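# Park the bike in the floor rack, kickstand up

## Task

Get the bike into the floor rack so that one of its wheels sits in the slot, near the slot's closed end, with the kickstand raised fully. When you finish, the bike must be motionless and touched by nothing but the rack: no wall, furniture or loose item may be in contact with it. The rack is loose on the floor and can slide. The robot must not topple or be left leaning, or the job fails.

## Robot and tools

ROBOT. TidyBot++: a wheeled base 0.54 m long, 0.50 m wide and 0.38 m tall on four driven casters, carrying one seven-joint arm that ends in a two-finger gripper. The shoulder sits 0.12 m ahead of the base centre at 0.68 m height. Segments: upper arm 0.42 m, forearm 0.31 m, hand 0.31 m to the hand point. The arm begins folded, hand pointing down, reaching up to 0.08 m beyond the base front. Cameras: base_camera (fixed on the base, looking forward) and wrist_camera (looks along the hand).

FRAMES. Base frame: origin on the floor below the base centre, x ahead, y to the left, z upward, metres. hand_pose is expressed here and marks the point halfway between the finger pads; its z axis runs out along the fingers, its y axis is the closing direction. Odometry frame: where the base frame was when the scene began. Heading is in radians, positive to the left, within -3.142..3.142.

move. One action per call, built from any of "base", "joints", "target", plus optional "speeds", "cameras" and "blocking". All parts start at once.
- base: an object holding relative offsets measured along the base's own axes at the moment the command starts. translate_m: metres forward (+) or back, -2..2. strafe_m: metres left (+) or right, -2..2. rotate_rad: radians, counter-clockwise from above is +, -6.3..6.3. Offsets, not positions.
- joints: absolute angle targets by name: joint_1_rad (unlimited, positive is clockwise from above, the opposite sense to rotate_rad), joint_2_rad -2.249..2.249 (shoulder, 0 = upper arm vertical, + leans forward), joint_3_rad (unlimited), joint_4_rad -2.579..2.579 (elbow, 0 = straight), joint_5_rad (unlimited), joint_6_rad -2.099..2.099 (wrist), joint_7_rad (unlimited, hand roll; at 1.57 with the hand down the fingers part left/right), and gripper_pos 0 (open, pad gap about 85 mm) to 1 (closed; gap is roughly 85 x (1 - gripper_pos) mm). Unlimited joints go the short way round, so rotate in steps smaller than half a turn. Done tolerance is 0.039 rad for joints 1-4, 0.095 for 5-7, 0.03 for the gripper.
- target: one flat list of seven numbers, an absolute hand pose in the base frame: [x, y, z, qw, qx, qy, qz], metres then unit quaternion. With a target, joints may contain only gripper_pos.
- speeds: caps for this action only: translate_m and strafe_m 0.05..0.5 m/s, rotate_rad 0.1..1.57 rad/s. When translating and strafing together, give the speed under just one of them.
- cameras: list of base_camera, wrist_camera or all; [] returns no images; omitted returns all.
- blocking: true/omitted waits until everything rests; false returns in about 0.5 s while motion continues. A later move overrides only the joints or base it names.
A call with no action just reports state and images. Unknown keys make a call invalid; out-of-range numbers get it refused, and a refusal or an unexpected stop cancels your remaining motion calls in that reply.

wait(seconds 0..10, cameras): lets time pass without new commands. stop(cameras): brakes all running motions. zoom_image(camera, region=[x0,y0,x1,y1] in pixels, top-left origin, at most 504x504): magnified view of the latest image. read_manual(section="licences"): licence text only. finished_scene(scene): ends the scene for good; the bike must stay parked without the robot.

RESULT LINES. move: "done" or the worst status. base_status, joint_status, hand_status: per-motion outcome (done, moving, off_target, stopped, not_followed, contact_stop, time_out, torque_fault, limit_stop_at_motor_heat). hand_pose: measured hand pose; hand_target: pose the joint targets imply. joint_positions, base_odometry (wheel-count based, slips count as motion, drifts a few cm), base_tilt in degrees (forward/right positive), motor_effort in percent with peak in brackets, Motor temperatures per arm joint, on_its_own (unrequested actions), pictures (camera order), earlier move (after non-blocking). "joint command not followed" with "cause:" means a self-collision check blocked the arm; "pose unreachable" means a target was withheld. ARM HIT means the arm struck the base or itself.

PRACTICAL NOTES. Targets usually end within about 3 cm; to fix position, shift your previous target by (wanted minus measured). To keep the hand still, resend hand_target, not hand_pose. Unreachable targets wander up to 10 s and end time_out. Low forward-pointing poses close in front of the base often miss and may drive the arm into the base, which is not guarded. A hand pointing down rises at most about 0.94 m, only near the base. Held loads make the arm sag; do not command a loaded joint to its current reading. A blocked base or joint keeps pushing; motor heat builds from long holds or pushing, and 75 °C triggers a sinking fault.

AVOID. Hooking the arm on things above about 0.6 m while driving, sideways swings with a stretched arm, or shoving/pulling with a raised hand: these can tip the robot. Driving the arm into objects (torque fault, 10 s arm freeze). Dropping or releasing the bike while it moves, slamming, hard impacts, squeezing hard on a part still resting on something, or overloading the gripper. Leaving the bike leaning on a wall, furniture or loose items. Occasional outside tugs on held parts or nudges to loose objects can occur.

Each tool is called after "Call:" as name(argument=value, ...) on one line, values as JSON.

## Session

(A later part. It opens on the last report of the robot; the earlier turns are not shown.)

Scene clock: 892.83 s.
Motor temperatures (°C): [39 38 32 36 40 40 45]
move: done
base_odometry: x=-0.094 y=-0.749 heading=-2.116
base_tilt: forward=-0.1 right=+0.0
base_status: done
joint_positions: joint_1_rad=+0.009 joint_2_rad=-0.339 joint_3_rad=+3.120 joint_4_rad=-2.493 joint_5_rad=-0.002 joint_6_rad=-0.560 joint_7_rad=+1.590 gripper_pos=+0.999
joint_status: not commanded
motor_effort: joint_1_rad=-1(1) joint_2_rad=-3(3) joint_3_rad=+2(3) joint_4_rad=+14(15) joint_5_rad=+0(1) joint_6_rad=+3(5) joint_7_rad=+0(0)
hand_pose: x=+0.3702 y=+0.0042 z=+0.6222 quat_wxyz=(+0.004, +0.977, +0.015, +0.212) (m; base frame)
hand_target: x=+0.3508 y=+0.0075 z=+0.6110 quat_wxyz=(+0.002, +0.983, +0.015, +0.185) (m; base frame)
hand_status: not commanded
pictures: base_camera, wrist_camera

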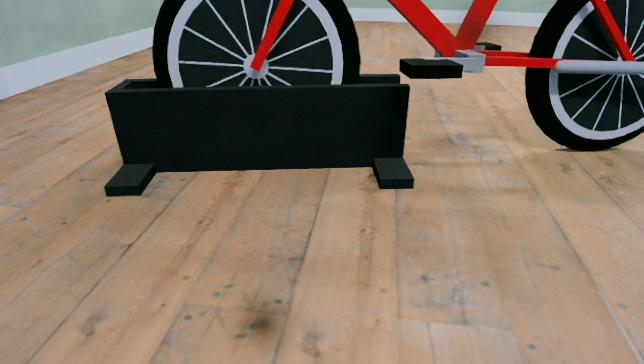

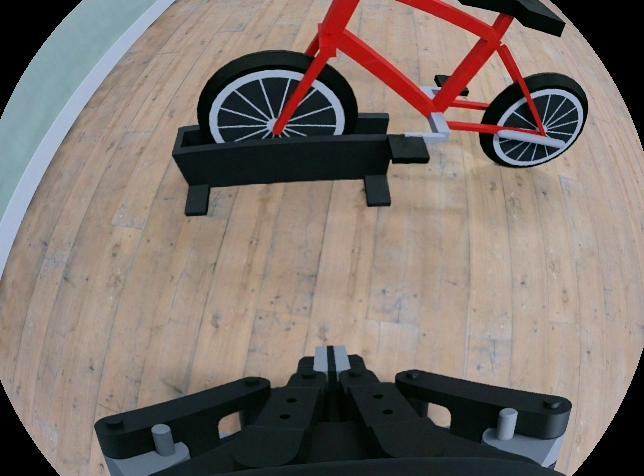

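Call:
zoom_image(camera="wrist_camera", region=[150, 30, 450, 230])

Call:
zoom_image(camera="base_camera", region=[90, 40, 250, 120])

Scaled by 1.680.

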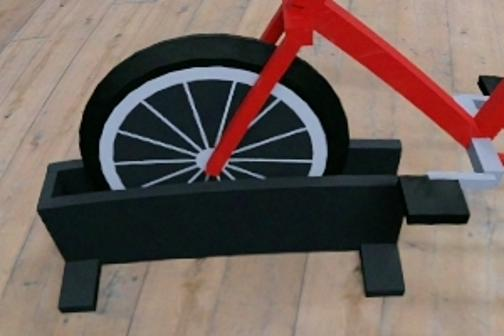

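Scaled by 3.150.

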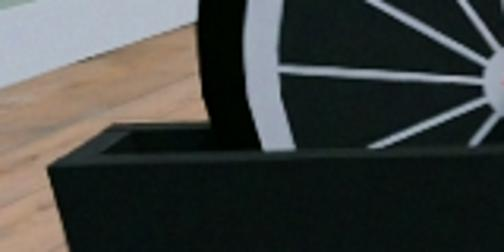

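Call:
move(base={"strafe_m": 0.35, "translate_m": 0.15}, joints={"joint_6_rad": -0.8}, cameras=["all"])

Call:
zoom_image(camera="base_camera", region=[200, 0, 500, 200])

Call:
zoom_image(camera="wrist_camera", region=[200, 30, 500, 230])

Scene clock: 922.53 s.
Motor temperatures (°C): [39 37 32 36 40 40 45]
move: done
base_odometry: x=+0.127 y=-1.059 heading=-2.115
base_tilt: forward=-0.1 right=+0.0
base_status: done
joint_positions: joint_1_rad=+0.009 joint_2_rad=-0.339 joint_3_rad=+3.119 joint_4_rad=-2.502 joint_5_rad=-0.002 joint_6_rad=-0.760 joint_7_rad=+1.590 gripper_pos=+0.999
joint_status: all done
motor_effort: joint_1_rad=-1(1) joint_2_rad=-1(3) joint_3_rad=+2(3) joint_4_rad=+14(15) joint_5_rad=+0(1) joint_6_rad=+3(4) joint_7_rad=+0(0)
hand_pose: x=+0.3073 y=+0.0034 z=+0.5993 quat_wxyz=(+0.003, +0.994, +0.016, +0.109) (m; base frame)
hand_target: x=+0.2910 y=+0.0056 z=+0.5943 quat_wxyz=(+0.004, +0.996, +0.015, +0.086) (m; base frame)
hand_status: not commanded
pictures: base_camera, wrist_camera

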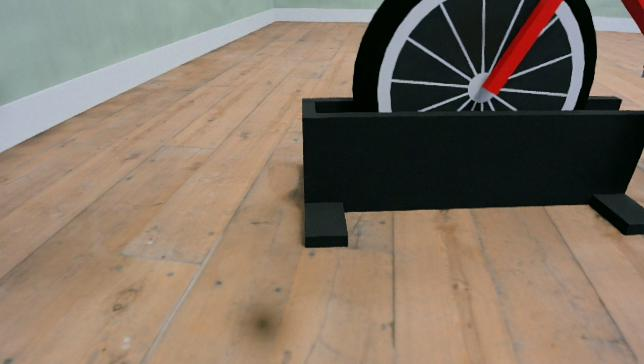

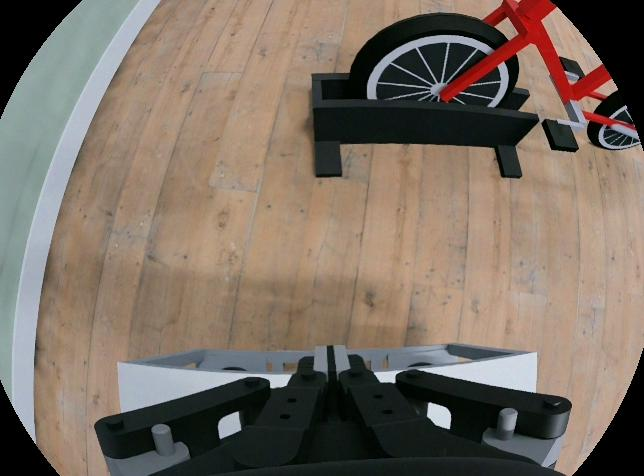

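Scaled by 1.680.

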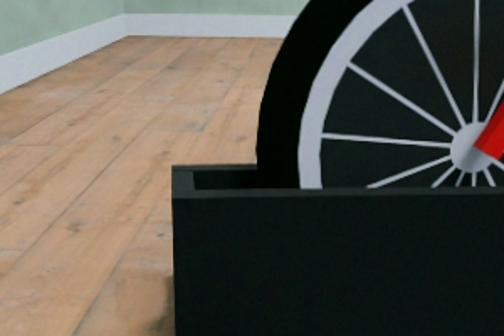

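Scaled by 1.680.

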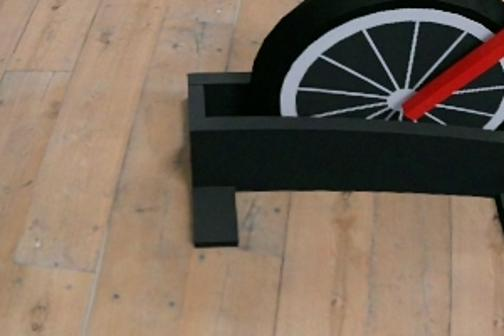

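Call:
move(base={"strafe_m": -1.9, "translate_m": -0.1, "rotate_rad": 1.57}, joints={"joint_1_rad": -0.7}, cameras=["base_camera"])

Call:
move(base={"strafe_m": -0.87}, cameras=["base_camera"])

Scene clock: 939.20 s.
Motor temperatures (°C): [39 37 32 36 40 40 45]
move: done
base_odometry: x=-1.446 y=+0.011 heading=-0.545
base_tilt: forward=-0.1 right=+0.0
base_status: done
joint_positions: joint_1_rad=-0.690 joint_2_rad=-0.339 joint_3_rad=+3.119 joint_4_rad=-2.502 joint_5_rad=-0.002 joint_6_rad=-0.760 joint_7_rad=+1.590 gripper_pos=+0.999
joint_status: all done
motor_effort: joint_1_rad=-1(3) joint_2_rad=-2(3) joint_3_rad=+2(3) joint_4_rad=+13(15) joint_5_rad=+0(1) joint_6_rad=+2(4) joint_7_rad=+0(0)
hand_pose: x=+0.2609 y=+0.1238 z=+0.5993 quat_wxyz=(-0.034, +0.928, +0.355, +0.104) (m; base frame)
hand_target: x=+0.2469 y=+0.1150 z=+0.5943 quat_wxyz=(-0.026, +0.931, +0.356, +0.082) (m; base frame)
hand_status: not commanded
pictures: base_camera

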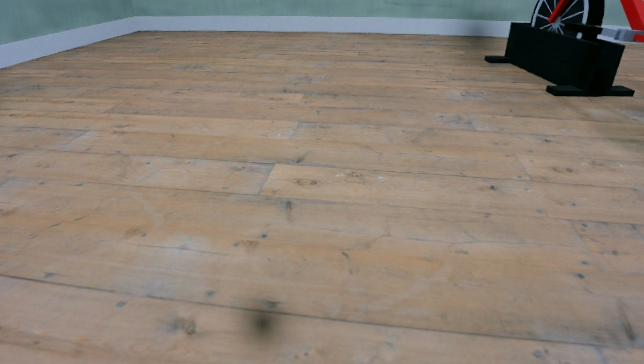

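Scene clock: 942.07 s.
Motor temperatures (°C): [39 37 32 36 40 40 45]
move: done
base_odometry: x=-1.897 y=-0.733 heading=-0.545
base_tilt: forward=-0.1 right=+0.0
base_status: done
joint_positions: joint_1_rad=-0.690 joint_2_rad=-0.339 joint_3_rad=+3.119 joint_4_rad=-2.502 joint_5_rad=-0.002 joint_6_rad=-0.760 joint_7_rad=+1.590 gripper_pos=+0.999
joint_status: not commanded
motor_effort: joint_1_rad=+0(1) joint_2_rad=-1(3) joint_3_rad=+2(3) joint_4_rad=+12(15) joint_5_rad=+0(1) joint_6_rad=+2(3) joint_7_rad=+0(0)
hand_pose: x=+0.2609 y=+0.1238 z=+0.5993 quat_wxyz=(-0.034, +0.928, +0.355, +0.104) (m; base frame)
hand_target: x=+0.2469 y=+0.1150 z=+0.5943 quat_wxyz=(-0.026, +0.931, +0.356, +0.082) (m; base frame)
hand_status: not commanded
pictures: base_camera

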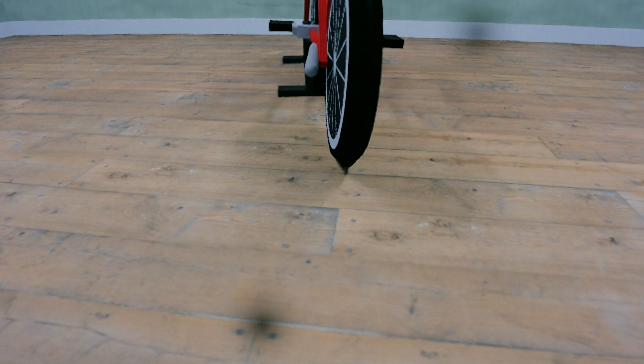

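Call:
move(base={"translate_m": 0.3, "strafe_m": -0.02}, speeds={"translate_m": 0.3}, joints={"joint_6_rad": -0.4}, cameras=["all"])

Call:
move(base={"translate_m": 0.2}, speeds={"translate_m": 0.06}, cameras=["all"])

Call:
move(base={"translate_m": 0.05}, speeds={"translate_m": 0.06}, cameras=["all"])

Scene clock: 950.30 s.
Motor temperatures (°C): [39 37 32 36 40 40 45]
move: done
base_odometry: x=-1.651 y=-0.906 heading=-0.546
base_tilt: forward=-0.1 right=+0.0
base_status: done
joint_positions: joint_1_rad=-0.690 joint_2_rad=-0.339 joint_3_rad=+3.119 joint_4_rad=-2.503 joint_5_rad=-0.002 joint_6_rad=-0.450 joint_7_rad=+1.590 gripper_pos=+0.999
joint_status: all done
motor_effort: joint_1_rad=-1(1) joint_2_rad=-3(4) joint_3_rad=+2(3) joint_4_rad=+15(17) joint_5_rad=+0(1) joint_6_rad=+5(6) joint_7_rad=+0(0)
hand_pose: x=+0.3282 y=+0.1820 z=+0.6340 quat_wxyz=(-0.086, +0.901, +0.345, +0.247) (m; base frame)
hand_target: x=+0.3325 y=+0.1922 z=+0.6392 quat_wxyz=(-0.096, +0.896, +0.343, +0.265) (m; base frame)
hand_status: not commanded
pictures: base_camera, wrist_camera

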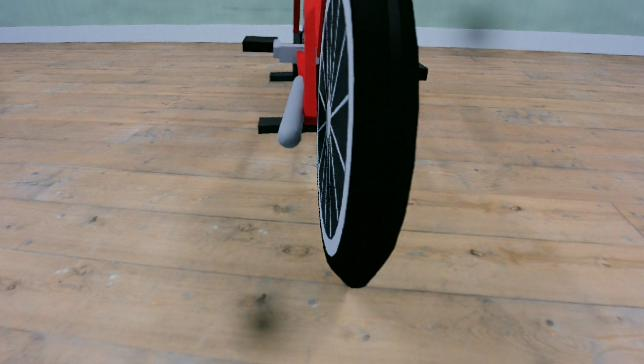

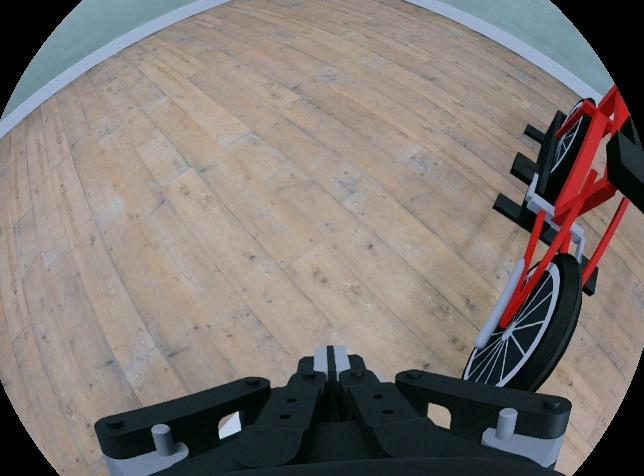

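Scene clock: 954.13 s.
Motor temperatures (°C): [39 37 32 36 40 40 45]
move: done
base_odometry: x=-1.480 y=-1.010 heading=-0.546
base_tilt: forward=-0.1 right=+0.0
base_status: done
joint_positions: joint_1_rad=-0.690 joint_2_rad=-0.339 joint_3_rad=+3.119 joint_4_rad=-2.503 joint_5_rad=-0.002 joint_6_rad=-0.450 joint_7_rad=+1.590 gripper_pos=+0.999
joint_status: not commanded
motor_effort: joint_1_rad=-1(1) joint_2_rad=-3(5) joint_3_rad=+1(3) joint_4_rad=+15(16) joint_5_rad=+0(1) joint_6_rad=+5(6) joint_7_rad=+0(0)
hand_pose: x=+0.3282 y=+0.1820 z=+0.6340 quat_wxyz=(-0.086, +0.901, +0.345, +0.247) (m; base frame)
hand_target: x=+0.3325 y=+0.1922 z=+0.6392 quat_wxyz=(-0.096, +0.896, +0.343, +0.265) (m; base frame)
hand_status: not commanded
pictures: base_camera, wrist_camera

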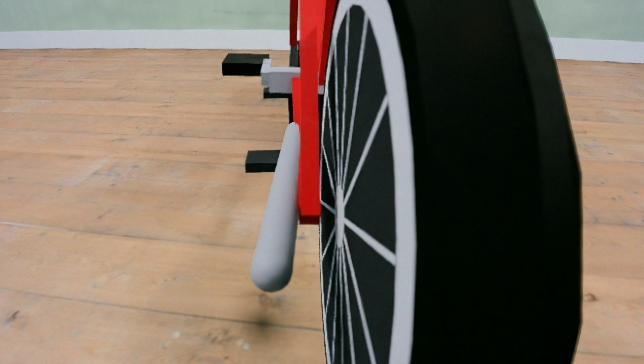

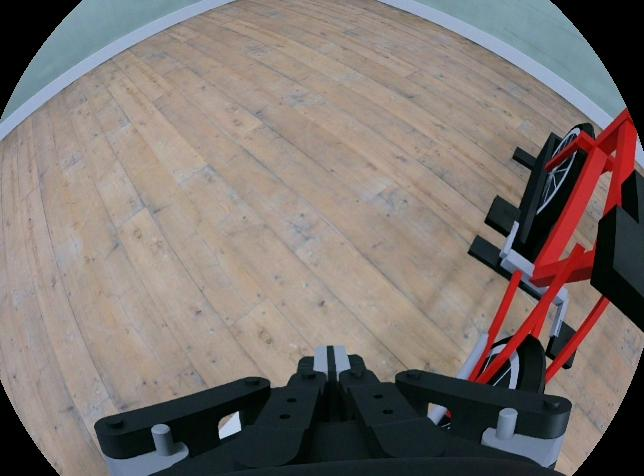

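Scene clock: 955.43 s.
Motor temperatures (°C): [39 37 32 36 40 40 45]
move: done
base_odometry: x=-1.437 y=-1.036 heading=-0.546
base_tilt: forward=+0.0 right=+0.0
base_status: done
joint_positions: joint_1_rad=-0.690 joint_2_rad=-0.340 joint_3_rad=+3.119 joint_4_rad=-2.503 joint_5_rad=-0.002 joint_6_rad=-0.450 joint_7_rad=+1.590 gripper_pos=+0.999
joint_status: not commanded
motor_effort: joint_1_rad=-1(1) joint_2_rad=-3(5) joint_3_rad=+2(3) joint_4_rad=+15(16) joint_5_rad=+0(1) joint_6_rad=+5(6) joint_7_rad=+0(0)
hand_pose: x=+0.3282 y=+0.1820 z=+0.6340 quat_wxyz=(-0.086, +0.901, +0.345, +0.247) (m; base frame)
hand_target: x=+0.3325 y=+0.1922 z=+0.6392 quat_wxyz=(-0.096, +0.896, +0.343, +0.265) (m; base frame)
hand_status: not commanded
pictures: base_camera, wrist_camera

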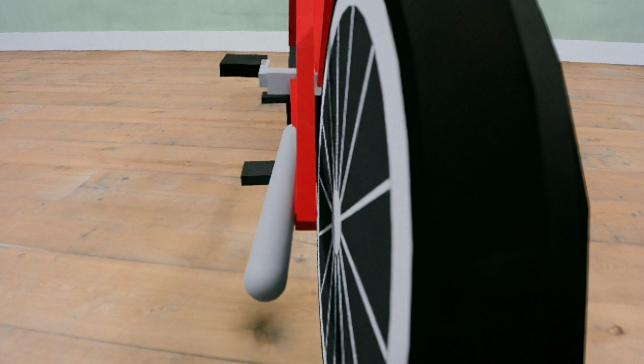

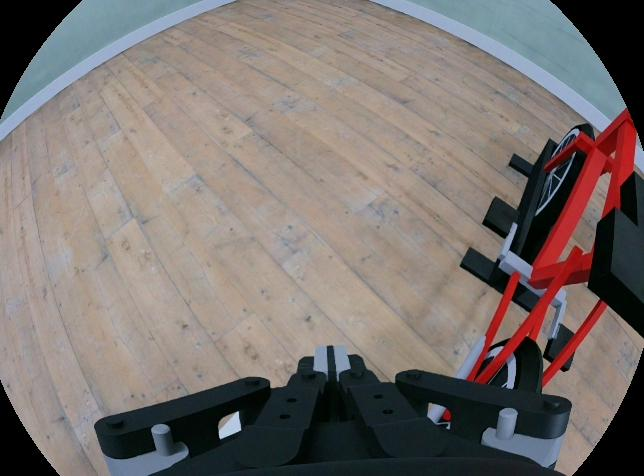

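Call:
move(base={"translate_m": 0.04}, speeds={"translate_m": 0.06}, cameras=["all"])

Call:
zoom_image(camera="wrist_camera", region=[444, 100, 644, 300])

Scene clock: 961.93 s.
Motor temperatures (°C): [39 37 32 36 40 40 45]
move: done
base_odometry: x=-1.403 y=-1.057 heading=-0.546
base_tilt: forward=-0.1 right=-0.1
base_status: done
joint_positions: joint_1_rad=-0.690 joint_2_rad=-0.340 joint_3_rad=+3.119 joint_4_rad=-2.503 joint_5_rad=-0.002 joint_6_rad=-0.450 joint_7_rad=+1.590 gripper_pos=+0.999
joint_status: not commanded
motor_effort: joint_1_rad=-1(1) joint_2_rad=-3(5) joint_3_rad=+2(3) joint_4_rad=+15(16) joint_5_rad=+0(1) joint_6_rad=+5(6) joint_7_rad=+0(0)
hand_pose: x=+0.3282 y=+0.1820 z=+0.6340 quat_wxyz=(-0.086, +0.901, +0.345, +0.247) (m; base frame)
hand_target: x=+0.3325 y=+0.1922 z=+0.6392 quat_wxyz=(-0.096, +0.896, +0.343, +0.265) (m; base frame)
hand_status: not commanded
pictures: base_camera, wrist_camera

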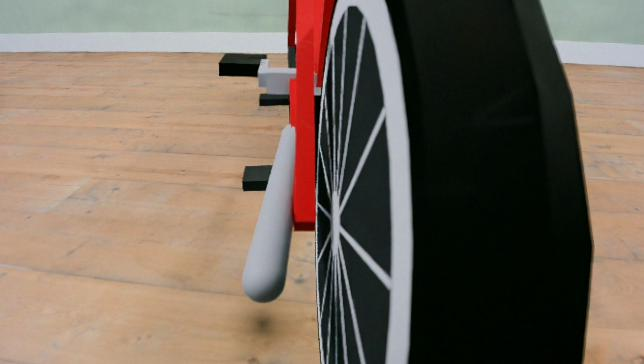

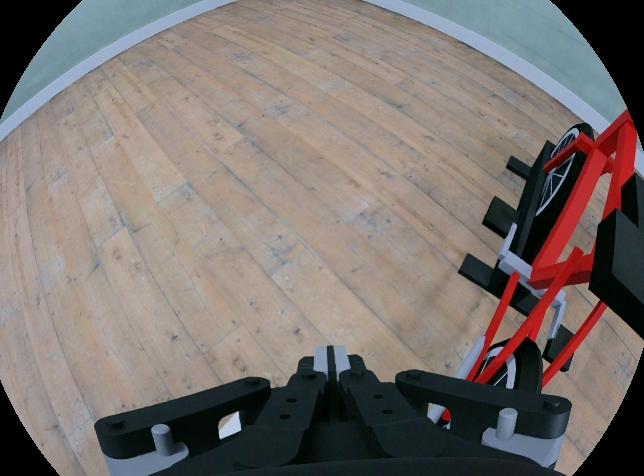

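Scaled by 2.520.

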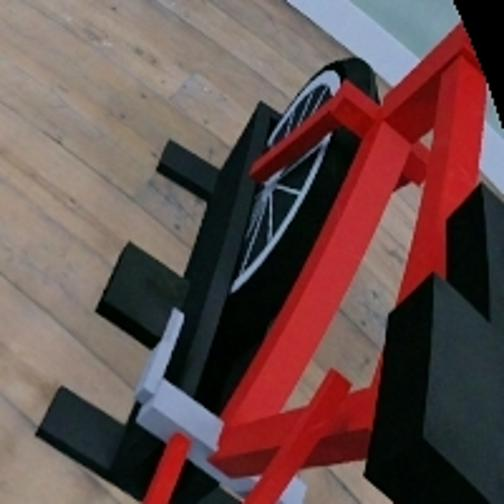

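Call:
move(base={"translate_m": 0.06}, speeds={"translate_m": 0.1}, cameras=["all"])

Call:
zoom_image(camera="wrist_camera", region=[444, 100, 644, 300])

Scene clock: 966.37 s.
Motor temperatures (°C): [39 37 32 36 40 40 45]
move: done
base_odometry: x=-1.352 y=-1.088 heading=-0.546
base_tilt: forward=-0.1 right=+0.1
base_status: done
joint_positions: joint_1_rad=-0.690 joint_2_rad=-0.339 joint_3_rad=+3.119 joint_4_rad=-2.503 joint_5_rad=-0.002 joint_6_rad=-0.450 joint_7_rad=+1.590 gripper_pos=+0.999
joint_status: not commanded
motor_effort: joint_1_rad=-1(1) joint_2_rad=-3(5) joint_3_rad=+2(3) joint_4_rad=+15(16) joint_5_rad=+0(1) joint_6_rad=+4(6) joint_7_rad=+0(0)
hand_pose: x=+0.3282 y=+0.1820 z=+0.6340 quat_wxyz=(-0.086, +0.901, +0.345, +0.247) (m; base frame)
hand_target: x=+0.3325 y=+0.1922 z=+0.6392 quat_wxyz=(-0.096, +0.896, +0.343, +0.265) (m; base frame)
hand_status: not commanded
pictures: base_camera, wrist_camera

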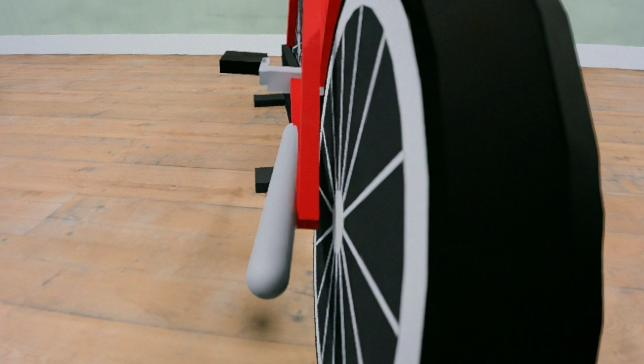

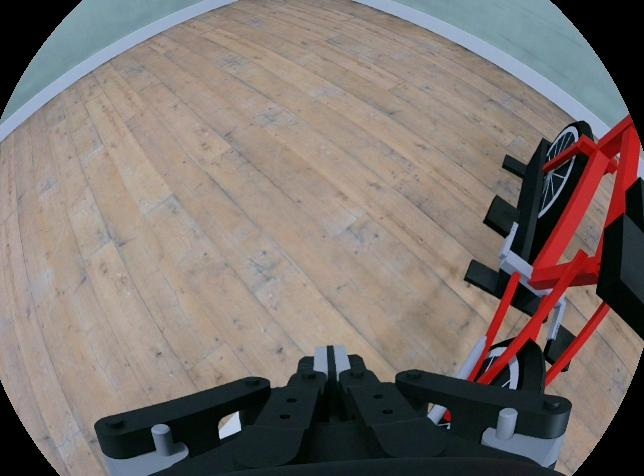

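Scaled by 2.520.

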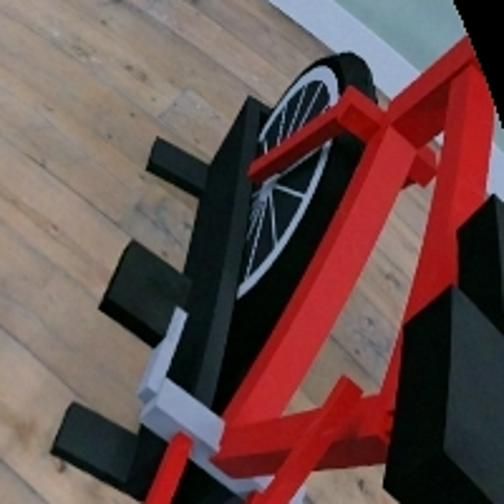

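Call:
move(base={"translate_m": -0.5}, speeds={"translate_m": 0.3}, joints={"joint_1_rad": 0, "joint_6_rad": -0.7}, cameras=["base_camera"])

Call:
move(base={"strafe_m": 1.05, "rotate_rad": -1.57}, cameras=[])

Call:
move(base={"strafe_m": 1.9}, cameras=["all"])

Call:
zoom_image(camera="base_camera", region=[140, 0, 440, 200])

Scene clock: 973.63 s.
Motor temperatures (°C): [39 37 32 36 40 40 45]
move: done
base_odometry: x=-1.779 y=-0.829 heading=-0.546
base_tilt: forward=-0.2 right=+0.0
base_status: done
joint_positions: joint_1_rad=-0.011 joint_2_rad=-0.339 joint_3_rad=+3.119 joint_4_rad=-2.503 joint_5_rad=-0.002 joint_6_rad=-0.631 joint_7_rad=+1.590 gripper_pos=+0.999
joint_status: all done
motor_effort: joint_1_rad=-1(3) joint_2_rad=-2(5) joint_3_rad=+2(3) joint_4_rad=+14(16) joint_5_rad=+0(1) joint_6_rad=+4(5) joint_7_rad=+0(0)
hand_pose: x=+0.3449 y=+0.0085 z=+0.6099 quat_wxyz=(+0.002, +0.985, +0.026, +0.172) (m; base frame)
hand_target: x=+0.3213 y=+0.0065 z=+0.6011 quat_wxyz=(+0.003, +0.991, +0.015, +0.135) (m; base frame)
hand_status: not commanded
pictures: base_camera

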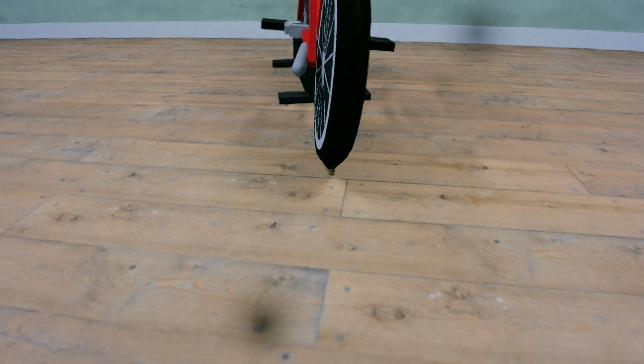

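Scene clock: 977.30 s.
Motor temperatures (°C): [39 37 32 36 40 40 45]
move: done
base_odometry: x=-1.233 y=+0.068 heading=-2.117
base_tilt: forward=-0.1 right=+0.0
base_status: done
joint_positions: joint_1_rad=-0.009 joint_2_rad=-0.342 joint_3_rad=+3.119 joint_4_rad=-2.503 joint_5_rad=-0.002 joint_6_rad=-0.637 joint_7_rad=+1.590 gripper_pos=+0.999
joint_status: not commanded
motor_effort: joint_1_rad=-1(2) joint_2_rad=-2(4) joint_3_rad=+1(3) joint_4_rad=+13(16) joint_5_rad=+0(1) joint_6_rad=+4(5) joint_7_rad=+0(0)
hand_pose: x=+0.3435 y=+0.0081 z=+0.6100 quat_wxyz=(+0.002, +0.985, +0.025, +0.171) (m; base frame)
hand_target: x=+0.3213 y=+0.0065 z=+0.6011 quat_wxyz=(+0.003, +0.991, +0.015, +0.135) (m; base frame)
hand_status: not commanded
pictures: none
No camera images: "cameras" was empty.

Scene clock: 981.93 s.
Motor temperatures (°C): [39 37 32 36 40 40 45]
move: done
base_odometry: x=+0.390 y=-0.918 heading=-2.117
base_tilt: forward=+0.0 right=+0.0
base_status: done
joint_positions: joint_1_rad=-0.009 joint_2_rad=-0.342 joint_3_rad=+3.119 joint_4_rad=-2.503 joint_5_rad=-0.002 joint_6_rad=-0.637 joint_7_rad=+1.590 gripper_pos=+0.999
joint_status: not commanded
motor_effort: joint_1_rad=-1(2) joint_2_rad=-2(3) joint_3_rad=+2(3) joint_4_rad=+13(15) joint_5_rad=+0(1) joint_6_rad=+3(4) joint_7_rad=+0(0)
hand_pose: x=+0.3435 y=+0.0080 z=+0.6100 quat_wxyz=(+0.002, +0.985, +0.025, +0.171) (m; base frame)
hand_target: x=+0.3213 y=+0.0065 z=+0.6011 quat_wxyz=(+0.003, +0.991, +0.015, +0.135) (m; base frame)
hand_status: not commanded
pictures: base_camera, wrist_camera

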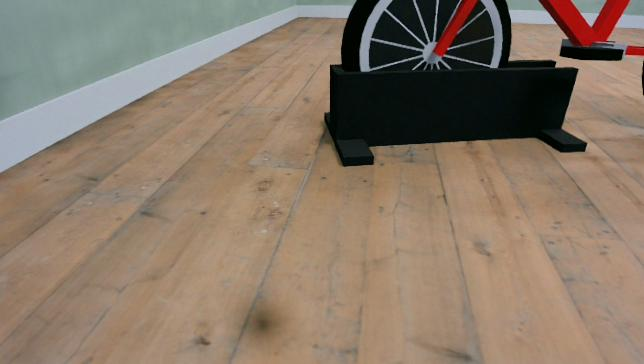

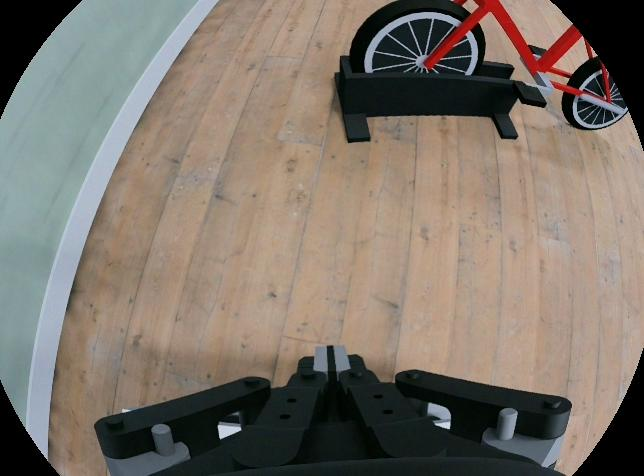

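Scaled by 1.680.

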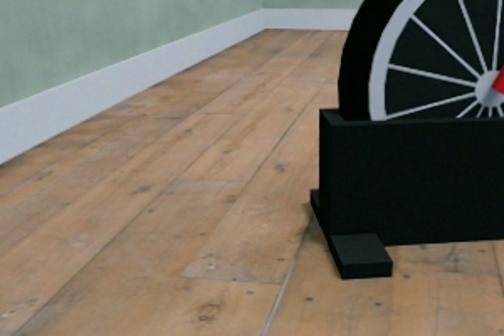

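Call:
zoom_image(camera="wrist_camera", region=[320, 0, 640, 160])

Call:
wait(seconds=1, cameras=["base_camera"])

Scaled by 1.575.

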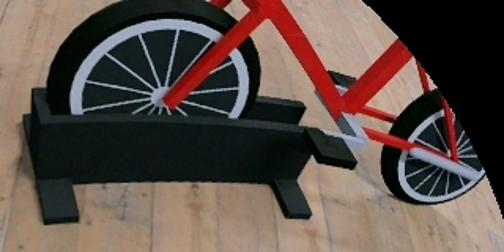

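Scene clock: 985.53 s.
Motor temperatures (°C): [39 37 32 36 40 40 45]
base_odometry: x=+0.390 y=-0.918 heading=-2.117
base_tilt: forward=-0.1 right=+0.0
base_status: done
joint_positions: joint_1_rad=-0.009 joint_2_rad=-0.342 joint_3_rad=+3.119 joint_4_rad=-2.503 joint_5_rad=-0.002 joint_6_rad=-0.637 joint_7_rad=+1.590 gripper_pos=+0.999
joint_status: not commanded
motor_effort: joint_1_rad=-1(2) joint_2_rad=-2(3) joint_3_rad=+3(3) joint_4_rad=+14(15) joint_5_rad=+1(1) joint_6_rad=+3(4) joint_7_rad=+0(0)
hand_pose: x=+0.3435 y=+0.0080 z=+0.6100 quat_wxyz=(+0.002, +0.985, +0.025, +0.171) (m; base frame)
hand_target: x=+0.3213 y=+0.0065 z=+0.6011 quat_wxyz=(+0.003, +0.991, +0.015, +0.135) (m; base frame)
hand_status: not commanded
wait: 1.00 s; at rest from the start
pictures: base_camera

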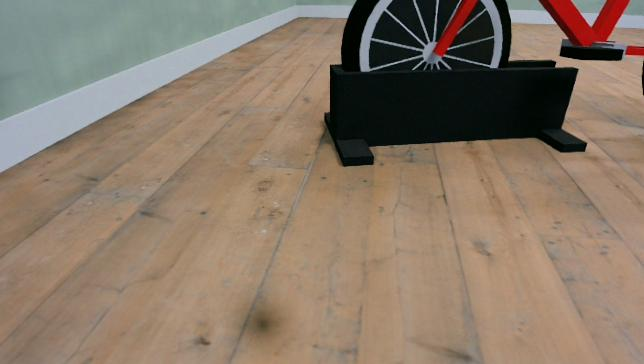

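The bike is parked at the closed end of the slot. The kickstand is folded up and the bike is standing still.

Call:
finished_scene(scene=2)

The scene is finished: the task was done.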